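## Task

Shelf spots are labelled with lot numbers on the shelf edge directly beneath them, and several spots may carry the same number. Bring one cardboard box from lot 451 and one from lot 434 onto the desk so that nothing overhangs the desk edge. All other cardboard boxes must stay on their original shelves. A lot with no boxes in the storeroom is skipped. The robot must not fall over or finish tilted, or the task fails.

## Robot and tools

Robot: a simulated Hello Robot Stretch 3 with a single arm. It has a two-wheeled base, a lift that rides up a mast, and a telescoping arm that reaches out to the robot's RIGHT side. The base cannot move sideways, so to shift the gripper forward or back you drive the base. The base is 0.33 m long and 0.34 m wide and pivots about a point 0.05 m behind its front edge. With the arm drawn in and the wrist folded, a turn sweeps a circle of radius 0.28 m. An unfolded, level wrist reaches past that circle. Loose objects may occasionally get nudged by something outside the robot.

Frames: the base frame has its origin on the floor between the drive wheels, x forward, y left, z up, in metres. hand_pose is reported in this frame, at the point where the closed fingertips meet. The odometry frame is the base frame as it was when the scene began. base_odometry counts wheel turns only, so slipping shows up as travel. Heading is in rad, positive to the left. If turned_by_wheels and turned_by_imu differ by more than 0.15 rad, believe turned_by_imu. base_tilt is in degrees, with forward and right positive, and can be off by about 4 degrees.

move: one action per call. Its base argument is an object with exactly one key. translate_m is a relative drive in metres from the base's current spot (forward positive, -3 to 3). rotate_rad is a relative turn in place in radians (left positive, -6.4 to 6.4). The joints argument is an object of absolute targets keyed by joint name: lift_m 0 to 1.1 m; arm_m 0 to 0.52 m; wrist_yaw_rad -1.345 to 4.42 (0 is along the arm, positive swings toward the front); wrist_pitch_rad -1.57 to 0.451 (0 level, negative tips the fingers down); wrist_roll_rad -2.911 to 2.918; gripper_m -0.089 to 0.179 (larger is wider); head_pan_rad -3.953 to 1.73 (0 forward, positive left, -1.57 faces along the arm); head_tilt_rad -1.53 to 0.419 (negative looks down). Optional fields are pace ("default" or "max"), speeds (per-motion top speed, keyed like joints plus translate_m and rotate_rad, capped at the max pace), and contact_limits. Alternatively, {"servos": "reboot"} may be sent alone to re-enable servos that switched themselves off. cameras picks which images come back (head_camera, nav_camera, wrist_camera, all; [] means none). blocking false makes the call return quickly while the motion keeps going. Unknown keys make a call invalid, and out-of-range values get it refused. After a refusal or an unrequested stop, the remaining move, wait and finished_scene calls in that reply are skipped. The base stays slow (0.10 m/s, 0.63 rad/s) unless lift_m is below 0.30, arm_m below 0.03 and wrist_yaw_rad above 2.54.

contact_limits: arm_m, translate_m and rotate_rad take a motor_effort percentage (1 to 100) at which that motion halts. lift_m instead takes {"down": n, "up": n}, where n is extra force beyond free motion, and values under about 12 may trip without any contact. Only put a limit next to its own command. Base moves have no contact stop at all unless you give one.

wait: seconds from 0 to 10, plus cameras. It returns the state early once motions settle. stop: brakes all running motions and returns once they rest. zoom_image: camera plus region [x0, y0, x1, y1] in image pixels from the top-left, no larger than 504 by 504, taken from that camera's latest image. finished_scene: scene is the current scene number. It ends the scene for good, and its result describes the next task.

Results: the move line reads "done" or the worst status. Statuses are done, moving, off_target (came to rest short and may still be pushing), contact_stop (that joint goes slack), time_out, and torque_fault (the wrist or head servo is off until a reboot). on_its_own lists what the robot did without being commanded; there, "held at" gives the target, not the reading. motor_effort is a percentage, with the peak shown in brackets. lidar_m gives 12 sectors of 30 degrees, counter-clockwise from straight ahead (4th left, 7th behind, 10th right). It looks at a plane 0.17 m high, so it sees table legs but not tops. wrist_depth_mm and head_depth_mm are 7x7 grids of median depth, with "-" meaning no reading. The head_camera image is rotated: turn it a quarter clockwise to stand it upright. nav_camera needs a quarter turn counterclockwise. Calibration matrices map base-frame points into each camera.

Gripper: to grip, command a value below the object's width. To release, command at least 0.05 above the width. The reading does not prove you are holding anything. Too hard a squeeze triggers the stall guard, which loosens the grip.

Cautions: before folding the wrist (yaw to 3.0) or unfolding it, set lift_m between 0.32 and 0.95, pitch to -0.4 and roll near 0. With yaw below -0.4, keep pitch at -0.5 or lower. Pushing on something rigid with the gripper above about 0.45 m, or driving while hooked on something, can tip the robot; if base_tilt shows a lean, back the gripper off. The wrist and head never contact-stop. Avoid drops, letting go of moving objects, slams and hard pushes, and set objects down gently on the desk.

Each tool is called after "Emit:" by a JSON object that holds its "op" and its "data".

## Session

Emit:
{"op": "move", "data": {"joints": {"head_pan_rad": -0.7, "head_tilt_rad": -0.25}}}

Emit:
{"op": "move", "data": {"joints": {"head_pan_rad": -1.7, "head_tilt_rad": -0.25}, "cameras": ["head_camera","nav_camera"]}}

Emit:
{"op": "move", "data": {"joints": {"head_pan_rad": -3.3, "head_tilt_rad": -0.25}, "cameras": ["nav_camera","head_camera"]}}

Emit:
{"op": "move", "data": {"joints": {"head_pan_rad": 1.3, "head_tilt_rad": -0.25}, "cameras": ["nav_camera"]}}

Scene clock: 0.93 s.
move: done
base_odometry: x=+0.000 y=+0.000 heading=+0.000
turned_by_wheels: +0.000
turned_by_imu: +0.000
base_tilt: forward=-0.3 right=-1.3
lidar_m: 0.72 0.73 0.85 1.53 2.66 1.26 1.01 1.11 1.81 1.63 1.39 0.83
head_depth_mm: 1802 1868 1921 1961 1981 2032 1638 / 1909 1582 1655 1753 1838 1907 1632 / 1316 1360 1430 1527 1633 1742 1633 / 1089 1147 1201 1260 1333 1394 1473 / 953 988 1033 1080 1126 1181 1236 / 844 872 899 936 973 1014 1056 / 756 777 802 832 860 888 925
base_status: not commanded
joint_positions: lift_m=+0.374 arm_m=+0.001 wrist_yaw_rad=+3.009 wrist_pitch_rad=-0.462 wrist_roll_rad=+0.000 gripper_m=+0.037 head_pan_rad=-0.718 head_tilt_rad=-0.250
joint_status: all done
measured_speeds: all 0
motor_effort: left_wheel=-0.3(0.7) right_wheel=+0.1(1.1) lift_m=+22.6(23.8) arm_m=-4.5(5.1) wrist_yaw_rad=-0.1(1.1) wrist_pitch_rad=+1.9(2.0) wrist_roll_rad=-0.1(0.3) gripper_m=+0.1(0.8) head_pan_rad=-0.9(4.6) head_tilt_rad=-2.7(8.6)
hand_pose: x=+0.0076 y=+0.0712 z=+0.3774 quat_wxyz=(+0.207, +0.697, +0.116, +0.676)
wrist_depth_mm: - 138 - - - 850 - / - 151 - - - 980 - / - 166 912 - - 938 - / 833 774 203 805 819 794 761 / 701 678 211 659 661 672 662 / 608 601 126 568 129 584 575 / 529 532 287 355 501 517 511
pictures: head_camera (sideways), nav_camera (sideways), wrist_camera
head_camera: T_world_to_cam=[[-0.178015, 0.0939778, -0.97953, 1.29153], [0.688929, 0.722672, -0.0558679, 0.0681353], [0.702629, -0.684772, -0.19339, 0.202985], [0, 0, 0, 1]] pos_world=[0.0403471, -0.031616, 1.30815]
nav_camera: T_world_to_cam=[[0.178108, -0.132878, 0.974998, -1.22711], [-0.647306, -0.762094, 0.0143844, 0.0353922], [0.741129, -0.633684, -0.221748, 0.237301], [0, 0, 0, 1]] pos_world=[0.0655961, 0.0142907, 1.24854]
wrist_camera: T_world_to_cam=[[0.994963, -0.0965217, -0.0270514, 0.016197], [-0.0806635, -0.610724, -0.787724, 0.37395], [0.0595115, 0.785938, -0.615434, 0.342021], [0, 0, 0, 1]] pos_world=[-0.00630544, -0.0388635, 0.505499]

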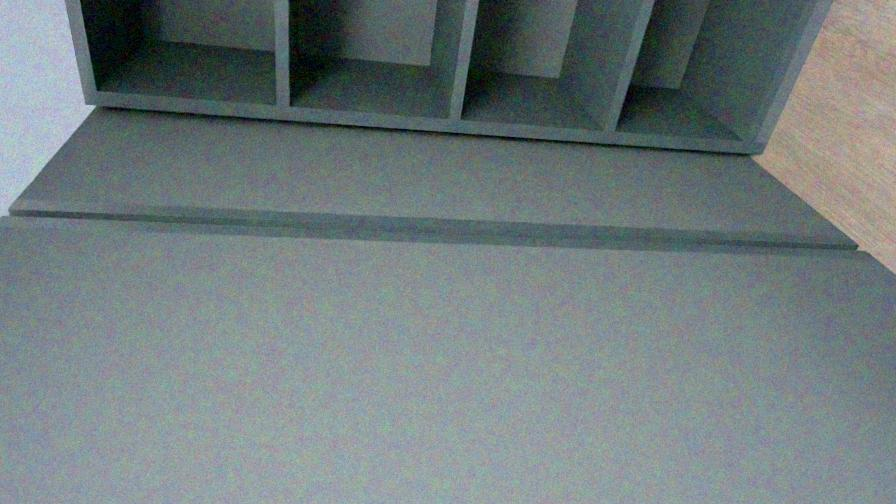

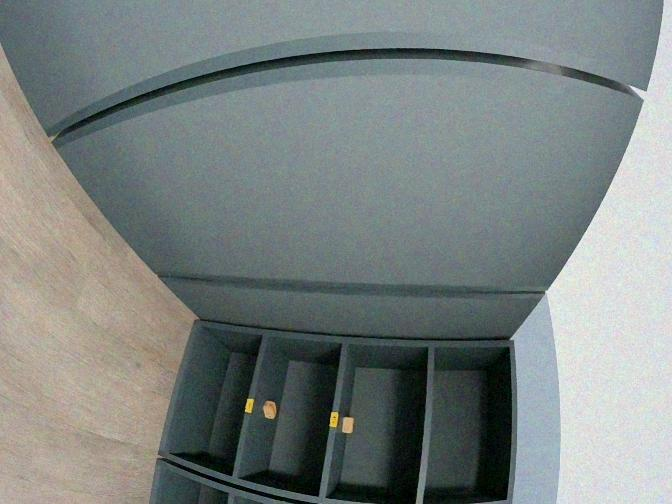

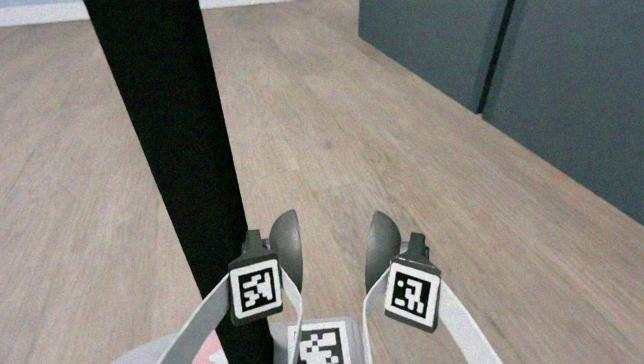

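Scene clock: 2.00 s.
move: done
base_odometry: x=+0.000 y=+0.000 heading=+0.000
turned_by_wheels: +0.000
turned_by_imu: +0.000
base_tilt: forward=-0.4 right=-1.3
lidar_m: 0.72 0.73 0.85 1.53 2.66 1.25 1.01 1.11 1.81 1.63 1.39 0.83
head_depth_mm: 2056 2083 2107 2113 2175 2103 1638 / 2207 1856 2302 2437 2486 2177 1644 / 2072 2032 2093 2067 2119 2038 1620 / 1962 2054 2143 2216 2269 2028 1612 / 1867 1964 2040 2106 2139 2011 1622 / 1736 1888 1956 1825 1788 1839 1608 / 1506 1606 1734 1770 1747 1903 1597
base_status: not commanded
joint_positions: lift_m=+0.374 arm_m=+0.001 wrist_yaw_rad=+3.009 wrist_pitch_rad=-0.462 wrist_roll_rad=+0.000 gripper_m=+0.037 head_pan_rad=-1.731 head_tilt_rad=-0.250
joint_status: all done
measured_speeds: all 0
motor_effort: left_wheel=+0.2(1.0) right_wheel=+0.4(1.2) lift_m=+23.4(24.0) arm_m=-5.9(6.5) wrist_yaw_rad=-0.4(2.1) wrist_pitch_rad=+1.9(2.1) wrist_roll_rad=-0.1(0.3) gripper_m=+0.2(0.8) head_pan_rad=+2.4(4.9) head_tilt_rad=-2.8(6.2)
hand_pose: x=+0.0076 y=+0.0712 z=+0.3774 quat_wxyz=(+0.207, +0.697, +0.116, +0.676)
wrist_depth_mm: - 139 - - - 854 - / - 150 - - - 974 - / - 167 915 - - 926 - / 836 769 203 800 820 808 762 / 708 679 212 656 657 677 668 / 599 596 126 579 129 589 580 / 530 538 287 355 503 512 507
pictures: head_camera (sideways), nav_camera (sideways)
head_camera: T_world_to_cam=[[-0.0143881, 0.201081, -0.979469, 1.29045], [0.977731, -0.202282, -0.0558902, 0.0664185], [-0.209368, -0.958462, -0.193692, 0.208989], [0, 0, 0, 1]] pos_world=[-0.00261681, -0.0457416, 1.30815]
nav_camera: T_world_to_cam=[[-0.018593, -0.221731, 0.974931, -1.22582], [-0.989163, 0.146116, 0.0143671, 0.0375444], [-0.145638, -0.964098, -0.222045, 0.243145], [0, 0, 0, 1]] pos_world=[0.0497571, -0.0428717, 1.24854]

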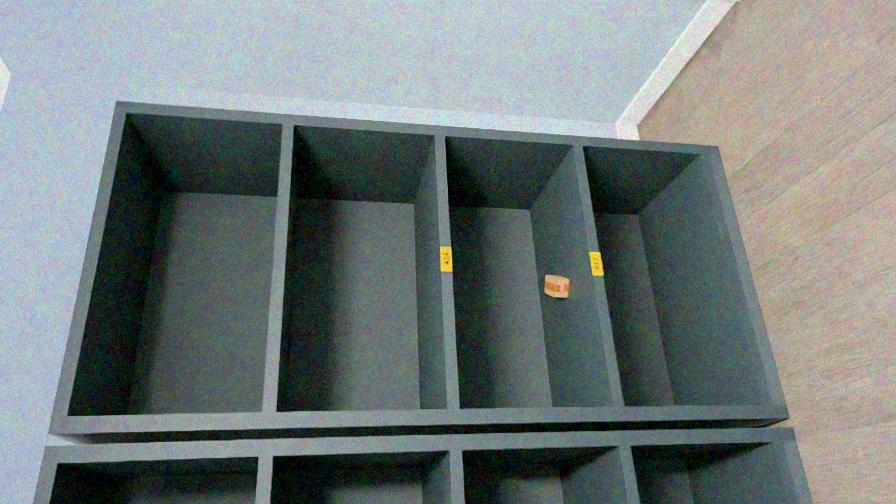

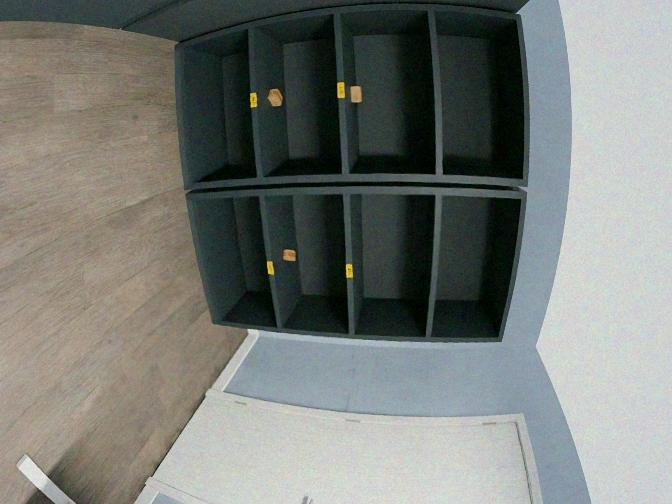

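Scene clock: 4.30 s.
move: done
base_odometry: x=+0.000 y=+0.000 heading=+0.000
turned_by_wheels: +0.000
turned_by_imu: +0.000
base_tilt: forward=-0.2 right=-1.2
lidar_m: 0.72 0.73 0.85 1.53 2.66 1.26 1.01 1.11 1.81 1.62 1.40 0.83
head_depth_mm: 1758 1827 1917 2016 1521 1631 1649 / 1664 1721 1795 1903 1514 1169 1649 / 1570 1650 1722 1789 1485 1093 1568 / 1496 1567 1625 1694 1465 1031 1567 / 1427 1487 1544 1613 1453 973 1553 / 1369 1423 1485 1540 1451 968 1565 / 1325 1375 1409 1471 1433 965 1503
base_status: not commanded
joint_positions: lift_m=+0.374 arm_m=+0.001 wrist_yaw_rad=+3.009 wrist_pitch_rad=-0.462 wrist_roll_rad=+0.000 gripper_m=+0.037 head_pan_rad=-3.308 head_tilt_rad=-0.250
joint_status: all done
measured_speeds: translate_m=+0.000 rotate_rad=+0.000 lift_m=+0.000 arm_m=+0.000 wrist_yaw_rad=+0.000 wrist_pitch_rad=+0.000 wrist_roll_rad=+0.000 head_pan_rad=+0.024 head_tilt_rad=+0.000
motor_effort: left_wheel=-0.4(0.8) right_wheel=+0.1(1.1) lift_m=+23.8(24.2) arm_m=-9.4(10.1) wrist_yaw_rad=+0.7(1.5) wrist_pitch_rad=+2.0(2.0) wrist_roll_rad=+0.0(0.3) gripper_m=+0.4(0.9) head_pan_rad=+3.4(5.4) head_tilt_rad=-2.7(5.8)
hand_pose: x=+0.0076 y=+0.0712 z=+0.3774 quat_wxyz=(+0.207, +0.697, +0.116, +0.676)
wrist_depth_mm: - 138 - - - 863 - / - 150 - - - 965 - / - 167 915 - - 926 - / 819 770 203 805 802 803 767 / 698 670 213 670 659 674 668 / 603 599 126 569 129 581 576 / 525 538 288 354 505 510 511
pictures: head_camera (sideways), nav_camera (sideways)
head_camera: T_world_to_cam=[[0.201174, 0.0131135, -0.979468, 1.28915], [-0.208421, -0.976441, -0.0558811, 0.0736566], [-0.957126, 0.215384, -0.193702, 0.213503], [0, 0, 0, 1]] pos_world=[-0.0396421, 0.00903086, 1.30815]
nav_camera: T_world_to_cam=[[-0.221627, 0.0199886, 0.974927, -1.22458], [0.152293, 0.988231, 0.0143591, 0.0305287], [-0.963166, 0.151657, -0.222063, 0.248137], [0, 0, 0, 1]] pos_world=[-0.0370519, -0.0433236, 1.24854]

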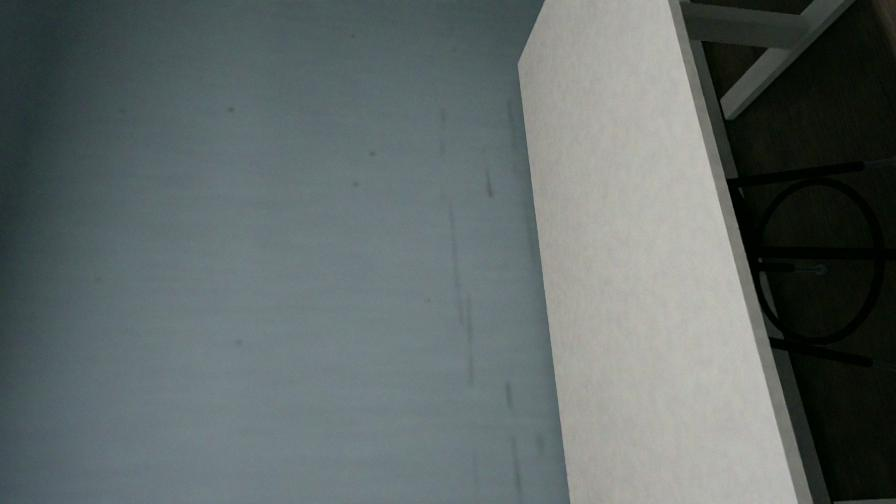

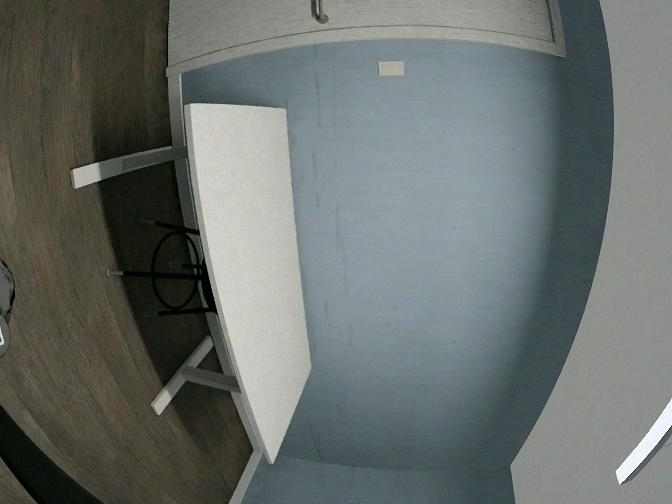

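Scene clock: 7.77 s.
move: done
base_odometry: x=+0.000 y=+0.000 heading=+0.000
turned_by_wheels: +0.000
turned_by_imu: +0.000
base_tilt: forward=-0.2 right=-1.4
lidar_m: 0.73 0.72 0.85 1.53 2.66 1.26 1.01 1.11 1.81 1.63 1.39 0.83
head_depth_mm: 842 848 863 880 897 909 932 / 951 969 989 1007 1030 1045 1089 / 1106 1127 1153 1178 1206 1238 1271 / 1354 1336 1377 1416 1461 1505 1517 / 2478 2538 2661 2795 2784 1925 1618 / 2405 2474 2579 2675 2774 2128 1600 / 2303 2367 2442 2553 2620 2109 1602
base_status: not commanded
joint_positions: lift_m=+0.374 arm_m=+0.001 wrist_yaw_rad=+3.009 wrist_pitch_rad=-0.462 wrist_roll_rad=+0.000 gripper_m=+0.037 head_pan_rad=+1.308 head_tilt_rad=-0.250
joint_status: all done
measured_speeds: translate_m=+0.000 rotate_rad=+0.000 lift_m=+0.000 arm_m=+0.000 wrist_yaw_rad=+0.000 wrist_pitch_rad=+0.000 wrist_roll_rad=+0.000 head_pan_rad=-0.024 head_tilt_rad=+0.000
motor_effort: left_wheel=-0.2(0.8) right_wheel=+0.3(1.1) lift_m=+24.0(24.5) arm_m=-12.9(13.4) wrist_yaw_rad=+1.3(1.6) wrist_pitch_rad=+1.9(2.1) wrist_roll_rad=+0.0(0.3) gripper_m=+0.3(1.1) head_pan_rad=-2.5(7.5) head_tilt_rad=-2.0(6.7)
hand_pose: x=+0.0076 y=+0.0712 z=+0.3774 quat_wxyz=(+0.207, +0.697, +0.116, +0.676)
wrist_depth_mm: - 139 - - - 868 - / - 150 - - - 969 - / - 167 922 - - 926 - / 841 778 203 805 781 803 764 / 697 667 212 666 651 679 658 / 602 599 126 577 129 586 577 / 522 541 288 355 503 509 509
pictures: nav_camera (sideways)
nav_camera: T_world_to_cam=[[0.0411213, 0.218679, 0.97493, -1.22619], [0.969083, -0.246315, 0.0143743, 0.0255675], [0.243283, 0.944197, -0.222047, 0.24075], [0, 0, 0, 1]] pos_world=[-0.0329252, 0.0471229, 1.24854]

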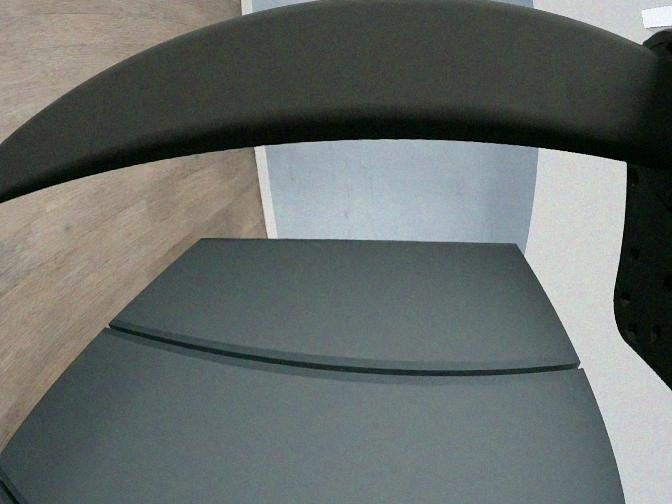

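Read all labels on the right.

Emit:
{"op": "move", "data": {"joints": {"head_pan_rad": -1.35, "head_tilt_rad": -0.25}, "cameras": ["head_camera"]}}

Emit:
{"op": "zoom_image", "data": {"camera": "head_camera", "region": [300, 0, 800, 500]}}

Scene clock: 15.63 s.
move: done
base_odometry: x=+0.000 y=+0.000 heading=+0.000
turned_by_wheels: +0.000
turned_by_imu: +0.000
base_tilt: forward=-0.2 right=-1.2
lidar_m: 0.72 0.73 0.85 1.53 2.65 1.25 1.01 1.11 1.81 1.63 1.39 0.82
head_depth_mm: 1837 1916 2005 2050 2123 2051 1648 / 1821 1910 1976 2047 2101 2069 1636 / 1816 1569 1559 1704 1705 1887 1630 / 1710 1890 1964 2007 1933 1944 1621 / 1736 1892 1952 2017 2063 2031 1605 / 1762 1875 1955 2005 2037 2015 1594 / 1775 1857 1920 1996 1894 1920 1604
base_status: not commanded
joint_positions: lift_m=+0.374 arm_m=+0.001 wrist_yaw_rad=+3.009 wrist_pitch_rad=-0.462 wrist_roll_rad=+0.000 gripper_m=+0.037 head_pan_rad=-1.358 head_tilt_rad=-0.250
joint_status: all done
measured_speeds: translate_m=+0.000 rotate_rad=+0.000 lift_m=+0.000 arm_m=+0.000 wrist_yaw_rad=+0.000 wrist_pitch_rad=+0.000 wrist_roll_rad=+0.000 head_pan_rad=+0.024 head_tilt_rad=+0.000
motor_effort: left_wheel=-0.4(0.8) right_wheel=-0.1(1.2) lift_m=+24.7(25.2) arm_m=-12.7(13.6) wrist_yaw_rad=-0.3(1.5) wrist_pitch_rad=+2.0(2.0) wrist_roll_rad=-0.1(0.4) gripper_m=+0.6(1.0) head_pan_rad=+3.8(5.4) head_tilt_rad=-1.7(4.6)
hand_pose: x=+0.0076 y=+0.0712 z=+0.3774 quat_wxyz=(+0.207, +0.697, +0.116, +0.676)
wrist_depth_mm: - 138 - - - 860 - / - 150 - - - 983 - / - 168 915 - - 946 - / 837 767 204 808 817 791 755 / 698 675 212 663 656 670 675 / 595 597 126 575 129 573 569 / 530 535 288 355 503 513 511
pictures: head_camera (sideways)
head_camera: T_world_to_cam=[[-0.0866542, 0.18202, -0.979469, 1.2909], [0.984229, 0.167838, -0.0558851, 0.0664386], [0.15422, -0.968865, -0.193693, 0.206699], [0, 0, 0, 1]] pos_world=[0.0145942, -0.0458572, 1.30815]

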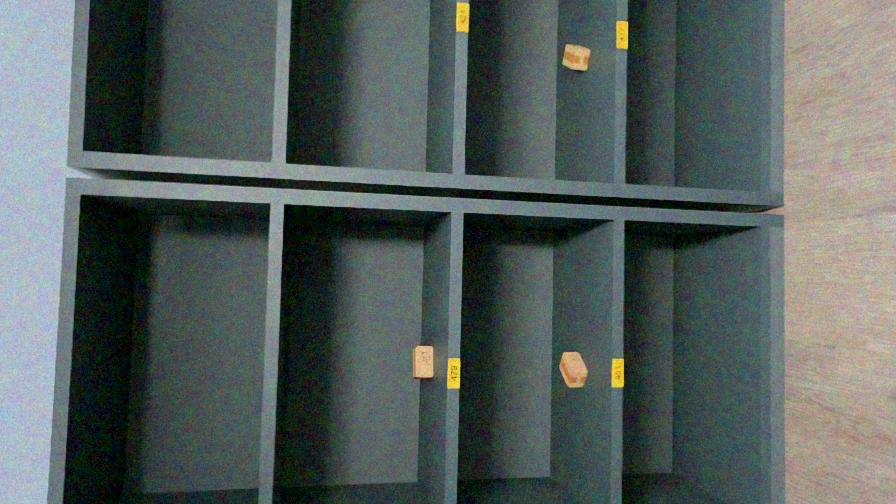

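Scaled by 1.008 (camera's finer frame: 1280x720).

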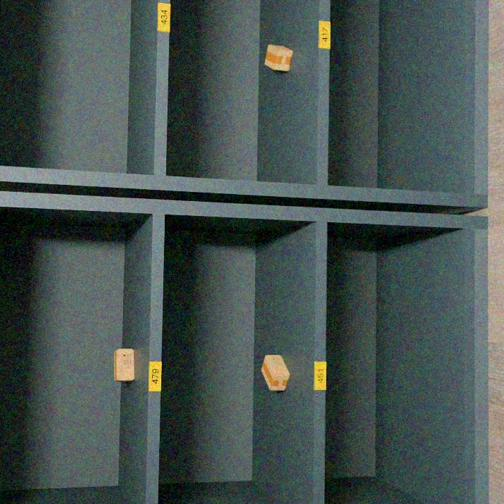

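Emit:
{"op": "move", "data": {"joints": {"lift_m": 0.29, "head_pan_rad": -1.57, "head_tilt_rad": -0.45}, "base": {"rotate_rad": -1.092}, "cameras": []}}

Emit:
{"op": "move", "data": {"base": {"translate_m": 1.04}, "pace": "max", "cameras": ["nav_camera"]}}

Emit:
{"op": "move", "data": {"base": {"rotate_rad": 1.292}, "joints": {"lift_m": 0.54}, "cameras": ["head_camera"]}}

Scene clock: 63.47 s.
move: done
base_odometry: x=+0.000 y=+0.000 heading=-1.092
turned_by_wheels: -1.092
turned_by_imu: -1.073
base_tilt: forward=-0.4 right=-1.2
lidar_m: 1.47 0.84 0.73 0.73 0.84 1.44 2.66 1.26 1.01 1.11 1.78 1.63
head_depth_mm: 1257 1341 1426 1481 1027 1581 1372 / 1277 1366 1470 1511 1015 1573 1361 / 1318 1409 1513 1588 1002 1634 1323 / 1334 1432 1548 1687 1826 1661 1344 / 1366 1459 1574 1712 1874 1661 1341 / 1390 1497 1627 1777 1929 1648 1330 / 1436 1550 1686 1830 1978 1642 1335
base_status: done
joint_positions: lift_m=+0.290 arm_m=+0.001 wrist_yaw_rad=+3.009 wrist_pitch_rad=-0.462 wrist_roll_rad=+0.000 gripper_m=+0.037 head_pan_rad=-1.570 head_tilt_rad=-0.454
joint_status: all done
measured_speeds: all 0
motor_effort: left_wheel=+7.8(11.8) right_wheel=-9.5(13.7) lift_m=+24.0(26.1) arm_m=-12.5(13.5) wrist_yaw_rad=-1.2(1.7) wrist_pitch_rad=+2.0(2.1) wrist_roll_rad=-0.1(0.3) gripper_m=+0.2(0.9) head_pan_rad=-3.3(5.5) head_tilt_rad=+3.1(5.9)
hand_pose: x=+0.0076 y=+0.0711 z=+0.2929 quat_wxyz=(+0.207, +0.697, +0.116, +0.676)
wrist_depth_mm: - 138 - - - - - / - 151 161 - - - - / 854 167 210 804 782 787 754 / 688 638 203 671 660 665 664 / 587 576 212 550 553 561 557 / 507 498 126 295 129 486 479 / 273 277 263 269 407 430 424

Scene clock: 68.30 s.
move: done
base_odometry: x=+0.480 y=-0.923 heading=-1.091
turned_by_wheels: +0.000
turned_by_imu: +0.000
base_tilt: forward=-0.2 right=-1.2
lidar_m: 0.81 0.54 0.47 0.47 0.53 0.92 3.63 1.68 1.80 1.51 0.76 0.86
head_depth_mm: 1445 1541 1646 1795 1940 1713 1380 / 1484 1587 1686 1827 1973 1690 1366 / 1520 1621 1730 1886 2015 1681 1361 / 1578 1684 1802 1968 2088 1671 1350 / 1597 1730 1867 2005 2128 1664 1349 / 1233 1349 1421 1573 1706 1601 1336 / 1251 1369 1437 1591 1352 1557 1292
base_status: done
joint_positions: lift_m=+0.290 arm_m=+0.001 wrist_yaw_rad=+3.009 wrist_pitch_rad=-0.462 wrist_roll_rad=+0.000 gripper_m=+0.037 head_pan_rad=-1.570 head_tilt_rad=-0.450
joint_status: not commanded
measured_speeds: all 0
motor_effort: left_wheel=+5.4(16.4) right_wheel=-0.2(10.7) lift_m=+30.1(30.8) arm_m=-11.4(13.2) wrist_yaw_rad=-0.4(2.1) wrist_pitch_rad=+2.0(2.2) wrist_roll_rad=-0.1(0.3) gripper_m=+0.2(1.0) head_pan_rad=-3.2(4.1) head_tilt_rad=+4.7(5.4)
hand_pose: x=+0.0076 y=+0.0711 z=+0.2928 quat_wxyz=(+0.208, +0.697, +0.116, +0.676)
wrist_depth_mm: - 138 - - - 446 425 / - 150 161 - - 479 457 / - 167 176 - - 531 - / 697 640 197 629 624 605 - / 582 572 212 546 544 559 556 / 499 502 126 297 129 486 482 / 272 277 262 267 410 426 425
pictures: nav_camera (sideways)
nav_camera: T_world_to_cam=[[0.0173813, -0.410926, 0.911503, -1.14323], [-0.999791, -0.0169862, 0.0114071, 0.0414675], [0.0107955, -0.911511, -0.411135, 0.488242], [0, 0, 0, 1]] pos_world=[0.0560588, -0.0240407, 1.24232]

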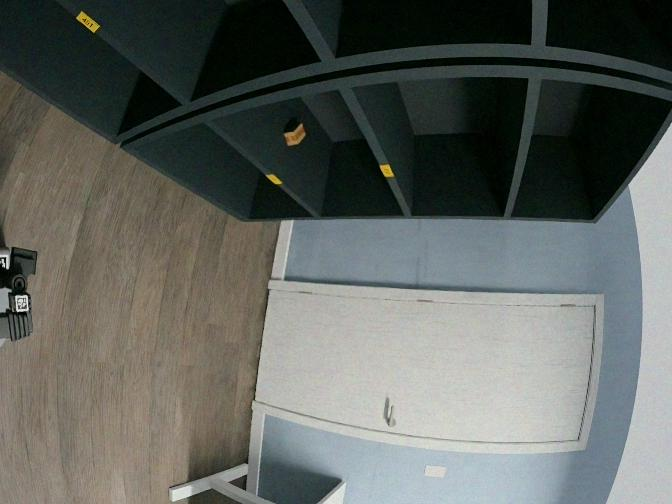

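Scene clock: 71.47 s.
move: done
base_odometry: x=+0.480 y=-0.923 heading=+0.200
turned_by_wheels: +1.292
turned_by_imu: +1.272
base_tilt: forward=-0.4 right=-1.1
lidar_m: 0.46 0.48 0.64 1.60 1.85 1.68 1.80 1.51 0.76 1.07 0.68 0.49
head_depth_mm: 573 963 1028 837 1076 982 950 / 582 957 1034 824 1215 1006 1181 / 598 952 1030 817 1207 1007 1179 / 612 948 1023 806 1196 996 1182 / 628 941 1018 796 1195 959 1175 / 647 938 1014 786 1190 986 1168 / 668 938 1010 779 1176 982 861
base_status: done
joint_positions: lift_m=+0.540 arm_m=+0.001 wrist_yaw_rad=+3.009 wrist_pitch_rad=-0.463 wrist_roll_rad=+0.000 gripper_m=+0.037 head_pan_rad=-1.570 head_tilt_rad=-0.450
joint_status: all done
measured_speeds: all 0
motor_effort: left_wheel=-8.3(13.3) right_wheel=+8.1(12.5) lift_m=+30.1(33.2) arm_m=-12.7(13.5) wrist_yaw_rad=-1.2(1.5) wrist_pitch_rad=+2.1(2.2) wrist_roll_rad=+0.0(0.3) gripper_m=+0.3(1.0) head_pan_rad=-2.9(3.6) head_tilt_rad=+3.8(5.0)
hand_pose: x=+0.0076 y=+0.0711 z=+0.5428 quat_wxyz=(+0.208, +0.697, +0.117, +0.676)
wrist_depth_mm: - 139 - - - - - / - 151 - - - - - / - 167 - - - - - / - - 203 - - - - / 926 908 212 870 881 851 - / 803 800 126 765 129 772 - / 696 714 285 683 663 679 -
pictures: head_camera (sideways)
head_camera: T_world_to_cam=[[-0.0465943, 0.386594, -0.921072, 1.21433], [0.997506, -0.0309313, -0.0634434, 0.0761021], [-0.0530168, -0.921731, -0.384188, 0.455935], [0, 0, 0, 1]] pos_world=[0.00484097, -0.046851, 1.29848]

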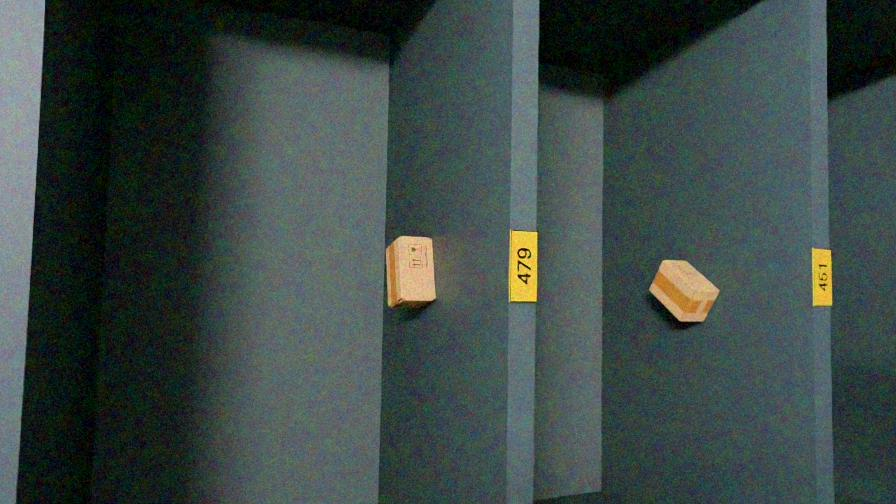

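Emit:
{"op": "move", "data": {"joints": {"wrist_yaw_rad": 0, "gripper_m": 0.179, "wrist_pitch_rad": -0.4}, "pace": "max", "cameras": ["wrist_camera"]}}

Scene clock: 81.50 s.
move: done
base_odometry: x=+0.480 y=-0.923 heading=+0.200
turned_by_wheels: +0.000
turned_by_imu: +0.000
base_tilt: forward=-0.3 right=-1.1
lidar_m: 0.46 0.48 0.64 1.60 1.85 1.68 1.80 1.50 0.76 1.07 0.68 0.49
head_depth_mm: 573 964 1026 837 1074 986 952 / 585 954 1034 825 1219 1011 1191 / 598 952 1027 816 1205 1003 1180 / 611 945 1024 805 1203 992 1173 / 629 941 1019 796 1191 966 1167 / 646 940 1017 787 1184 988 1167 / 669 937 1008 777 1173 982 861
base_status: not commanded
joint_positions: lift_m=+0.540 arm_m=+0.001 wrist_yaw_rad=+0.003 wrist_pitch_rad=-0.420 wrist_roll_rad=+0.000 gripper_m=+0.179 head_pan_rad=-1.570 head_tilt_rad=-0.450
joint_status: all done
measured_speeds: all 0
motor_effort: left_wheel=-7.6(8.4) right_wheel=+8.2(9.7) lift_m=+26.1(28.3) arm_m=-10.8(12.0) wrist_yaw_rad=-3.7(8.6) wrist_pitch_rad=+3.3(5.3) wrist_roll_rad=-0.3(0.3) gripper_m=+0.4(83.9) head_pan_rad=-3.0(3.4) head_tilt_rad=+3.0(3.8)
hand_pose: x=-0.0208 y=-0.3697 z=+0.5522 quat_wxyz=(+0.692, +0.149, -0.691, -0.147)
wrist_depth_mm: - - - 511 - - - / - - - - - - - / - - - - - - - / - - - - - 928 - / - 143 - - - 836 - / - 126 - - - - - / - 674 - - - - 105
wrist_camera: T_world_to_cam=[[-0.998878, -0.0398843, -0.0255314, -0.0148276], [-0.00249999, 0.582796, -0.812615, 0.696672], [0.0472902, -0.811639, -0.582241, 0.188616], [0, 0, 0, 1]] pos_world=[-0.021989, -0.253521, 0.675568]

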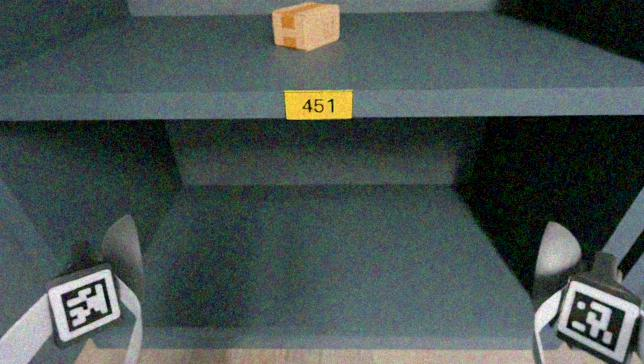

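Emit:
{"op": "zoom_image", "data": {"camera": "wrist_camera", "region": [240, 0, 380, 100]}}

Emit:
{"op": "zoom_image", "data": {"camera": "head_camera", "region": [620, 230, 760, 350]}}

Scaled by 3.600.

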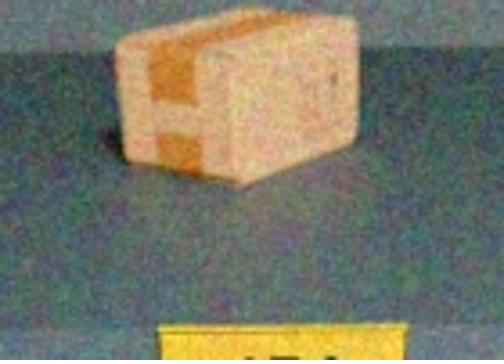

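This scene's latest camera images include none from head_camera. They are from: wrist_camera. head_camera's image comes with the result of a call that names it in "cameras".

Emit:
{"op": "move", "data": {"base": {"translate_m": 0.139}, "joints": {"wrist_yaw_rad": -0.38, "wrist_pitch_rad": -0.28, "lift_m": 0.525}, "cameras": []}}

Emit:
{"op": "move", "data": {"joints": {"arm_m": 0.3}, "contact_limits": {"arm_m": 30}, "cameras": ["wrist_camera","head_camera"]}}

Scene clock: 150.33 s.
move: done
base_odometry: x=+0.616 y=-0.895 heading=+0.200
turned_by_wheels: +0.000
turned_by_imu: +0.000
base_tilt: forward=-0.2 right=-1.1
lidar_m: 0.33 0.34 0.45 1.13 1.94 1.80 1.94 0.90 0.84 1.07 0.48 0.34
head_depth_mm: 577 959 1033 836 1218 1019 1195 / 587 951 1030 824 1205 1011 1180 / 601 946 1024 816 1199 969 881 / 615 940 1017 803 1197 999 872 / 631 934 1015 792 1191 993 869 / 651 932 1006 786 1173 984 865 / 672 854 867 757 889 901 837
base_status: done
joint_positions: lift_m=+0.525 arm_m=+0.001 wrist_yaw_rad=-0.377 wrist_pitch_rad=-0.302 wrist_roll_rad=+0.000 gripper_m=+0.179 head_pan_rad=-1.570 head_tilt_rad=-0.450
joint_status: all done
measured_speeds: all 0
motor_effort: left_wheel=+6.4(6.9) right_wheel=+4.9(13.5) lift_m=+24.3(25.9) arm_m=-9.3(10.4) wrist_yaw_rad=-3.5(6.9) wrist_pitch_rad=+3.5(6.2) wrist_roll_rad=-0.1(0.3) gripper_m=+0.8(1.0) head_pan_rad=-2.6(3.8) head_tilt_rad=+2.0(3.1)
hand_pose: x=-0.1089 y=-0.3663 z=+0.5646 quat_wxyz=(+0.667, -0.026, -0.706, -0.236)
wrist_depth_mm: - - - - 846 - 518 / - - 523 - - - 546 / - - - - - - - / 330 - - - - 617 - / - 143 - - 968 651 - / - 126 - - - 732 - / - - - - 722 744 105

Scene clock: 153.77 s.
move: done
base_odometry: x=+0.616 y=-0.895 heading=+0.200
turned_by_wheels: +0.000
turned_by_imu: +0.000
base_tilt: forward=-0.2 right=-1.1
lidar_m: 0.33 0.34 0.45 1.13 1.95 1.80 1.94 0.90 0.84 1.06 0.48 0.34
head_depth_mm: 577 957 1034 834 1216 1013 1190 / 588 954 1028 823 1213 1009 1186 / 603 947 1022 814 1197 974 595 / 616 946 1012 802 1191 993 673 / 633 941 1010 795 1182 986 870 / 654 933 1009 783 1180 983 867 / 673 859 866 758 884 901 839
base_status: not commanded
joint_positions: lift_m=+0.525 arm_m=+0.300 wrist_yaw_rad=-0.377 wrist_pitch_rad=-0.301 wrist_roll_rad=+0.000 gripper_m=+0.179 head_pan_rad=-1.570 head_tilt_rad=-0.450
joint_status: all done
measured_speeds: all 0
motor_effort: left_wheel=+5.8(6.6) right_wheel=+4.9(5.6) lift_m=+26.2(26.6) arm_m=+13.1(14.7) wrist_yaw_rad=-2.3(4.3) wrist_pitch_rad=+3.4(3.6) wrist_roll_rad=+0.1(0.3) gripper_m=+0.3(1.0) head_pan_rad=-2.8(3.6) head_tilt_rad=+1.9(3.3)
contact_limits: arm_m 30 (drawing in: default 31, maximum 55; extending or still: default 40, maximum 69)
hand_pose: x=-0.1090 y=-0.6658 z=+0.5647 quat_wxyz=(+0.667, -0.027, -0.706, -0.236)
wrist_depth_mm: - - - - - 608 - / - - - - - - - / - - 260 294 - - - / 289 288 271 285 284 281 280 / 228 226 226 225 222 222 221 / 123 145 186 185 184 183 196 / 149 158 158 157 158 167 105
pictures: head_camera (sideways), wrist_camera
head_camera: T_world_to_cam=[[-0.0465943, 0.386594, -0.921072, 1.21433], [0.997506, -0.0309313, -0.0634434, 0.0761021], [-0.0530168, -0.921731, -0.384188, 0.455935], [0, 0, 0, 1]] pos_world=[0.00484097, -0.046851, 1.29848]
wrist_camera: T_world_to_cam=[[-0.943359, 0.331111, -0.020974, 0.136074], [0.176875, 0.448429, -0.876143, 0.845121], [-0.280696, -0.830227, -0.481594, -0.145216], [0, 0, 0, 1]] pos_world=[-0.0618758, -0.544594, 0.673366]

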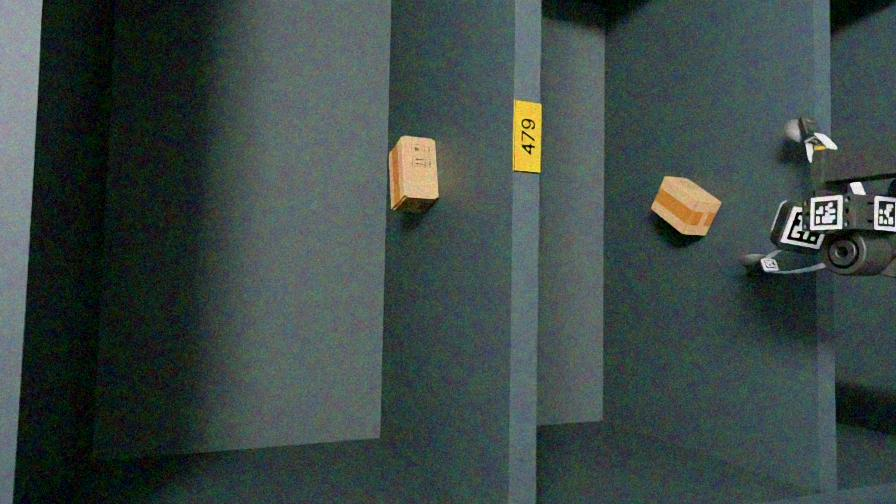

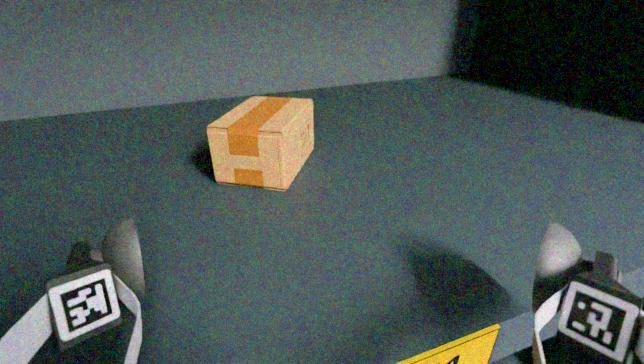

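Emit:
{"op": "move", "data": {"joints": {"arm_m": 0.445}, "contact_limits": {"arm_m": 28}, "cameras": ["wrist_camera"]}}

Scene clock: 168.07 s.
move: done
base_odometry: x=+0.616 y=-0.895 heading=+0.200
turned_by_wheels: +0.000
turned_by_imu: +0.000
base_tilt: forward=-0.3 right=-1.2
lidar_m: 0.33 0.34 0.45 1.13 1.95 1.80 1.94 0.90 0.84 1.06 0.48 0.34
head_depth_mm: 576 957 1036 833 1210 1017 1188 / 588 954 1027 822 1207 1012 1184 / 602 946 1021 814 1200 940 618 / 617 943 1014 805 1197 901 835 / 635 938 1013 795 1187 989 870 / 654 931 1009 788 1180 985 867 / 672 856 866 757 887 896 840
base_status: not commanded
joint_positions: lift_m=+0.525 arm_m=+0.445 wrist_yaw_rad=-0.377 wrist_pitch_rad=-0.301 wrist_roll_rad=+0.000 gripper_m=+0.179 head_pan_rad=-1.570 head_tilt_rad=-0.450
joint_status: all done
measured_speeds: all 0
motor_effort: left_wheel=+6.2(6.6) right_wheel=+4.9(5.6) lift_m=+29.5(29.7) arm_m=+13.3(14.9) wrist_yaw_rad=-2.9(4.2) wrist_pitch_rad=+3.5(3.6) wrist_roll_rad=+0.0(0.3) gripper_m=+0.7(0.9) head_pan_rad=-2.8(3.5) head_tilt_rad=+1.1(2.0)
contact_limits: arm_m 28 (drawing in: default 31, maximum 55; extending or still: default 40, maximum 69)
hand_pose: x=-0.1090 y=-0.8108 z=+0.5647 quat_wxyz=(+0.667, -0.027, -0.706, -0.236)
wrist_depth_mm: 297 318 336 - - - - / 310 333 - - - 509 - / 332 - - - - - 332 / 288 288 286 181 283 280 279 / 227 225 155 142 222 221 229 / 123 144 153 135 177 183 181 / 149 153 157 148 161 155 107
wrist_camera: T_world_to_cam=[[-0.943359, 0.331111, -0.020973, 0.184084], [0.176874, 0.448429, -0.876143, 0.910144], [-0.280696, -0.830227, -0.481594, -0.265599], [0, 0, 0, 1]] pos_world=[-0.0618758, -0.689594, 0.673366]

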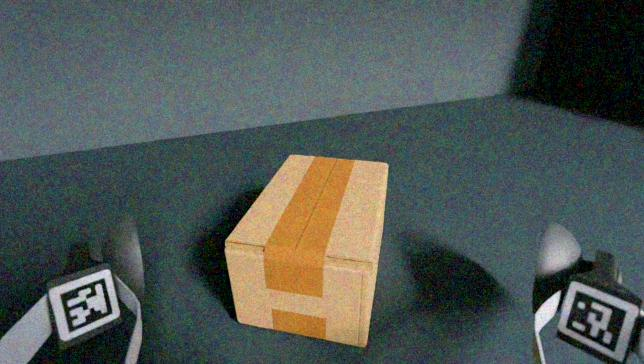

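Emit:
{"op": "move", "data": {"joints": {"gripper_m": 0.02}, "cameras": []}}

Emit:
{"op": "move", "data": {"joints": {"lift_m": 0.59}, "cameras": ["wrist_camera"]}}

Scene clock: 175.60 s.
move: done
base_odometry: x=+0.616 y=-0.895 heading=+0.200
turned_by_wheels: +0.000
turned_by_imu: +0.000
base_tilt: forward=-0.5 right=-1.2
lidar_m: 0.33 0.34 0.45 1.12 1.95 1.80 1.94 0.90 0.84 1.06 0.48 0.34
head_depth_mm: 578 954 1036 835 1218 1016 1199 / 589 952 1025 825 1207 1013 1186 / 602 946 1022 812 1197 977 619 / 617 940 1016 802 1191 902 834 / 634 938 1013 791 1191 989 871 / 653 934 1007 786 1174 989 865 / 674 856 866 758 889 901 839
base_status: not commanded
joint_positions: lift_m=+0.525 arm_m=+0.445 wrist_yaw_rad=-0.377 wrist_pitch_rad=-0.301 wrist_roll_rad=+0.000 gripper_m=+0.021 head_pan_rad=-1.570 head_tilt_rad=-0.450
joint_status: all done
measured_speeds: all 0
motor_effort: left_wheel=+6.0(6.4) right_wheel=+5.1(6.1) lift_m=+30.1(31.6) arm_m=+13.1(13.6) wrist_yaw_rad=-3.8(4.6) wrist_pitch_rad=+3.4(3.5) wrist_roll_rad=+0.0(0.3) gripper_m=-14.0(89.1) head_pan_rad=-2.5(3.3) head_tilt_rad=-0.4(1.3)
contact_limits: arm_m 28 (drawing in: default 31, maximum 55; extending or still: default 40, maximum 69)
hand_pose: x=-0.1090 y=-0.8108 z=+0.5647 quat_wxyz=(+0.667, -0.027, -0.706, -0.236)
wrist_depth_mm: 296 317 335 - - - - / 307 331 - - - 509 - / 328 - - - - - 333 / 288 286 287 180 266 281 278 / 225 225 214 142 148 222 221 / 186 185 128 143 127 183 182 / 158 149 154 152 151 156 155

Scene clock: 177.03 s.
move: done
base_odometry: x=+0.616 y=-0.895 heading=+0.200
turned_by_wheels: +0.000
turned_by_imu: +0.000
base_tilt: forward=-0.3 right=-1.2
lidar_m: 0.33 0.34 0.45 1.13 1.94 1.80 1.94 0.90 0.84 1.07 0.48 0.34
head_depth_mm: 578 958 1033 835 1216 1014 1193 / 589 950 1031 822 1207 1005 882 / 603 944 1021 812 1197 681 828 / 616 942 1019 805 1188 695 871 / 634 937 1016 794 1187 990 866 / 652 935 1008 785 1180 982 866 / 672 857 868 758 888 899 837
base_status: not commanded
joint_positions: lift_m=+0.590 arm_m=+0.445 wrist_yaw_rad=-0.377 wrist_pitch_rad=-0.304 wrist_roll_rad=+0.000 gripper_m=+0.021 head_pan_rad=-1.570 head_tilt_rad=-0.450
joint_status: all done
measured_speeds: all 0
motor_effort: left_wheel=+5.4(6.4) right_wheel=+4.6(5.5) lift_m=+32.0(34.7) arm_m=+12.4(13.0) wrist_yaw_rad=-2.9(4.5) wrist_pitch_rad=+4.0(4.1) wrist_roll_rad=+0.1(0.3) gripper_m=-13.6(14.3) head_pan_rad=-2.8(3.5) head_tilt_rad=-0.3(1.3)
contact_limits: arm_m 28 (drawing in: default 31, maximum 55; extending or still: default 40, maximum 69)
hand_pose: x=-0.1089 y=-0.8105 z=+0.6290 quat_wxyz=(+0.667, -0.026, -0.706, -0.237)
wrist_depth_mm: 296 316 335 - - - - / 309 331 - - - 513 - / 327 - - - - 537 - / - - - 182 182 - - / 317 313 156 142 147 310 309 / 272 273 129 143 127 268 268 / 231 217 217 216 217 227 227
wrist_camera: T_world_to_cam=[[-0.94335, 0.33113, -0.0210569, 0.185549], [0.177742, 0.450739, -0.874781, 0.96752], [-0.280175, -0.828968, -0.48406, -0.231803], [0, 0, 0, 1]] pos_world=[-0.061877, -0.689697, 0.738069]

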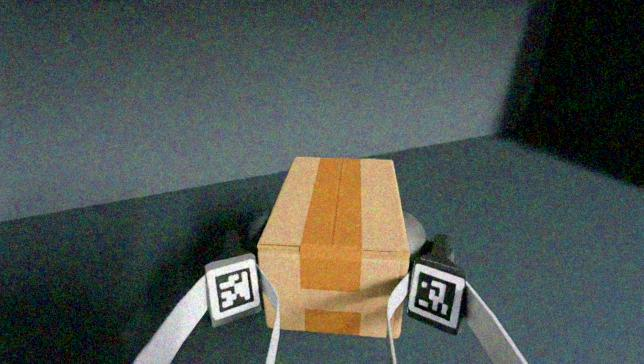

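Emit:
{"op": "move", "data": {"joints": {"arm_m": 0.0}, "cameras": []}}

Emit:
{"op": "move", "data": {"joints": {"lift_m": 0.85, "wrist_yaw_rad": 0, "head_pan_rad": -2.0, "head_tilt_rad": -0.35}, "cameras": ["wrist_camera","nav_camera"]}}

Emit:
{"op": "move", "data": {"base": {"rotate_rad": -1.12}, "cameras": ["nav_camera"]}}

Scene clock: 215.07 s.
move: done
base_odometry: x=+0.616 y=-0.895 heading=+0.200
turned_by_wheels: +0.000
turned_by_imu: +0.000
base_tilt: forward=-0.3 right=-1.1
lidar_m: 0.33 0.34 0.45 1.13 1.95 1.80 1.94 0.90 0.84 1.07 0.48 0.34
head_depth_mm: 574 958 1036 830 1214 1021 1193 / 588 955 1029 823 1212 1012 1190 / 602 948 1022 815 1197 1004 882 / 616 948 1020 807 1188 995 874 / 633 938 1014 795 1188 992 871 / 649 933 1005 785 1176 987 863 / 671 858 866 758 887 900 837
base_status: not commanded
joint_positions: lift_m=+0.590 arm_m=+0.001 wrist_yaw_rad=-0.377 wrist_pitch_rad=-0.304 wrist_roll_rad=+0.000 gripper_m=+0.021 head_pan_rad=-1.570 head_tilt_rad=-0.450
joint_status: all done
measured_speeds: all 0
motor_effort: left_wheel=+5.4(6.5) right_wheel=+4.9(5.5) lift_m=+30.3(31.7) arm_m=-12.7(14.8) wrist_yaw_rad=-2.9(4.8) wrist_pitch_rad=+4.0(4.1) wrist_roll_rad=+0.1(0.3) gripper_m=-13.3(14.4) head_pan_rad=-2.7(3.5) head_tilt_rad=-2.4(2.4)
hand_pose: x=-0.1089 y=-0.3661 z=+0.6290 quat_wxyz=(+0.667, -0.026, -0.706, -0.237)
wrist_depth_mm: - - - - 845 - - / - - - - 871 - 547 / - - - - - 567 - / - - - 183 191 618 - / - - 152 142 144 686 - / - - 128 142 127 744 940 / - - - 151 131 809 828

Scene clock: 218.27 s.
move: done
base_odometry: x=+0.616 y=-0.895 heading=+0.200
turned_by_wheels: +0.000
turned_by_imu: +0.000
base_tilt: forward=-0.4 right=-1.2
lidar_m: 0.33 0.34 0.45 1.13 1.95 1.80 1.94 0.90 0.84 1.06 0.48 0.34
head_depth_mm: 695 733 778 845 1372 1138 1398 / 777 777 823 851 881 944 1020 / 896 883 974 970 1010 1042 1051 / 999 1049 1121 1076 1200 1116 931 / 944 999 1074 1065 767 1111 870 / 884 956 1018 1036 714 1103 865 / 545 914 966 984 665 1095 446
base_status: not commanded
joint_positions: lift_m=+0.850 arm_m=+0.001 wrist_yaw_rad=-0.003 wrist_pitch_rad=-0.304 wrist_roll_rad=+0.000 gripper_m=+0.021 head_pan_rad=-2.001 head_tilt_rad=-0.350
joint_status: all done
measured_speeds: all 0
motor_effort: left_wheel=+5.7(6.5) right_wheel=+4.5(5.7) lift_m=+31.9(34.0) arm_m=-8.3(13.3) wrist_yaw_rad=+2.3(7.5) wrist_pitch_rad=+4.2(4.2) wrist_roll_rad=+0.0(0.3) gripper_m=-14.3(14.6) head_pan_rad=+3.7(4.2) head_tilt_rad=+4.6(7.4)
hand_pose: x=-0.0222 y=-0.3828 z=+0.8889 quat_wxyz=(+0.699, +0.106, -0.699, -0.109)
wrist_depth_mm: - - - - - - - / - - - - - - 771 / - - - - - - - / 427 - - 182 182 - - / 446 - 152 142 144 - 729 / 439 - 128 143 128 - - / 443 - 131 153 146 - -
pictures: nav_camera (sideways), wrist_camera
nav_camera: T_world_to_cam=[[-0.117067, -0.296145, 0.947942, -1.18998], [-0.915048, 0.403137, 0.0129383, 0.0389314], [-0.385982, -0.865898, -0.318181, 0.369728], [0, 0, 0, 1]] pos_world=[0.0390249, -0.047954, 1.24517]
wrist_camera: T_world_to_cam=[[-0.999112, -0.0364729, -0.0210778, -0.0107573], [0.000747398, 0.484932, -0.874551, 0.995607], [0.0421187, -0.873791, -0.484474, 0.263349], [0, 0, 0, 1]] pos_world=[-0.0225838, -0.253082, 0.998069]

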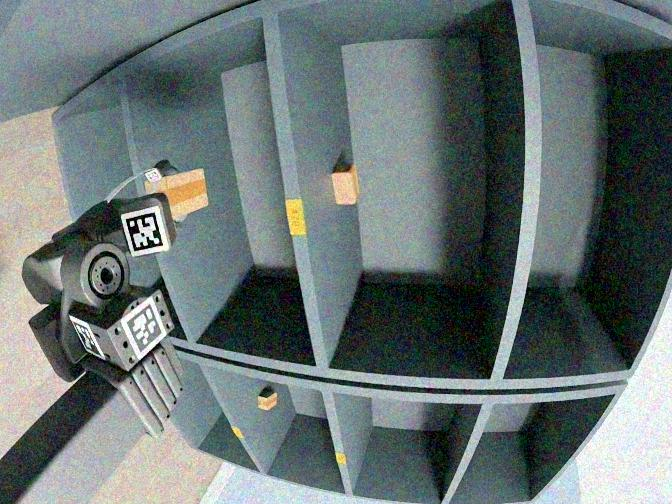

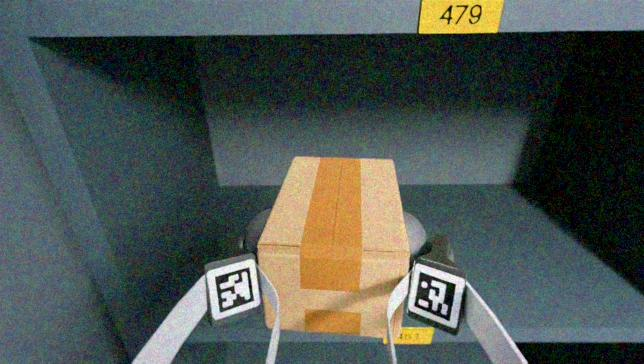

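Scene clock: 221.17 s.
move: done
base_odometry: x=+0.616 y=-0.895 heading=-0.919
turned_by_wheels: -1.120
turned_by_imu: -1.102
base_tilt: forward=-0.3 right=-1.2
lidar_m: 0.52 0.35 0.33 0.33 0.43 0.94 2.68 1.80 1.94 1.63 0.84 1.06
head_depth_mm: 1692 1791 1872 1987 2129 1905 1487 / 1663 1770 1875 1974 2116 1917 1482 / 1670 1761 1853 1982 2098 1897 1477 / 1661 1762 1856 1968 2098 1897 1476 / 1663 1752 1848 1972 2110 1871 1453 / 1661 1756 1863 1972 2095 1860 1452 / 1659 1757 1856 1984 2114 1769 446
base_status: done
joint_positions: lift_m=+0.850 arm_m=+0.001 wrist_yaw_rad=-0.003 wrist_pitch_rad=-0.304 wrist_roll_rad=+0.000 gripper_m=+0.021 head_pan_rad=-2.000 head_tilt_rad=-0.350
joint_status: not commanded
measured_speeds: all 0
motor_effort: left_wheel=+6.7(12.4) right_wheel=-10.6(12.5) lift_m=+30.5(32.3) arm_m=-8.9(9.2) wrist_yaw_rad=+2.4(2.9) wrist_pitch_rad=+4.1(4.2) wrist_roll_rad=+0.0(0.4) gripper_m=-13.9(14.5) head_pan_rad=+3.8(4.2) head_tilt_rad=+4.9(5.9)
hand_pose: x=-0.0221 y=-0.3828 z=+0.8889 quat_wxyz=(+0.699, +0.107, -0.699, -0.108)
wrist_depth_mm: - 561 - - - - - / - - - - - - - / - - - - - - - / 818 - - 182 - - - / - 716 151 142 148 - - / - - 129 143 127 - - / - 96 - - - - -
pictures: nav_camera (sideways)
nav_camera: T_world_to_cam=[[-0.116756, -0.296051, 0.948009, -1.19007], [-0.915384, 0.402373, 0.0129177, 0.0389382], [-0.385278, -0.866285, -0.31798, 0.36943], [0, 0, 0, 1]] pos_world=[0.0390282, -0.0479581, 1.24517]

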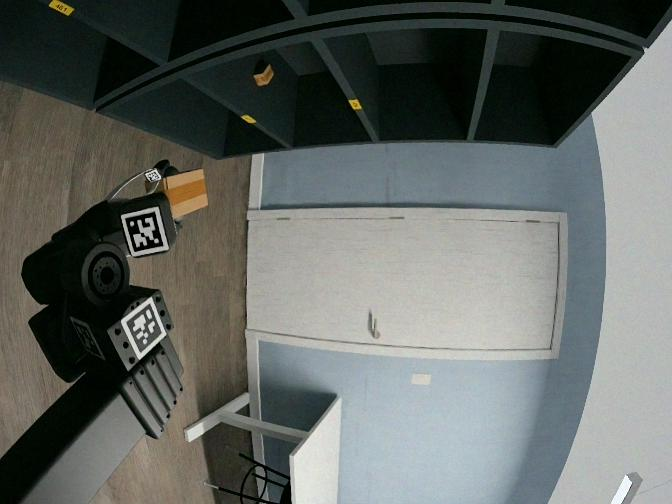

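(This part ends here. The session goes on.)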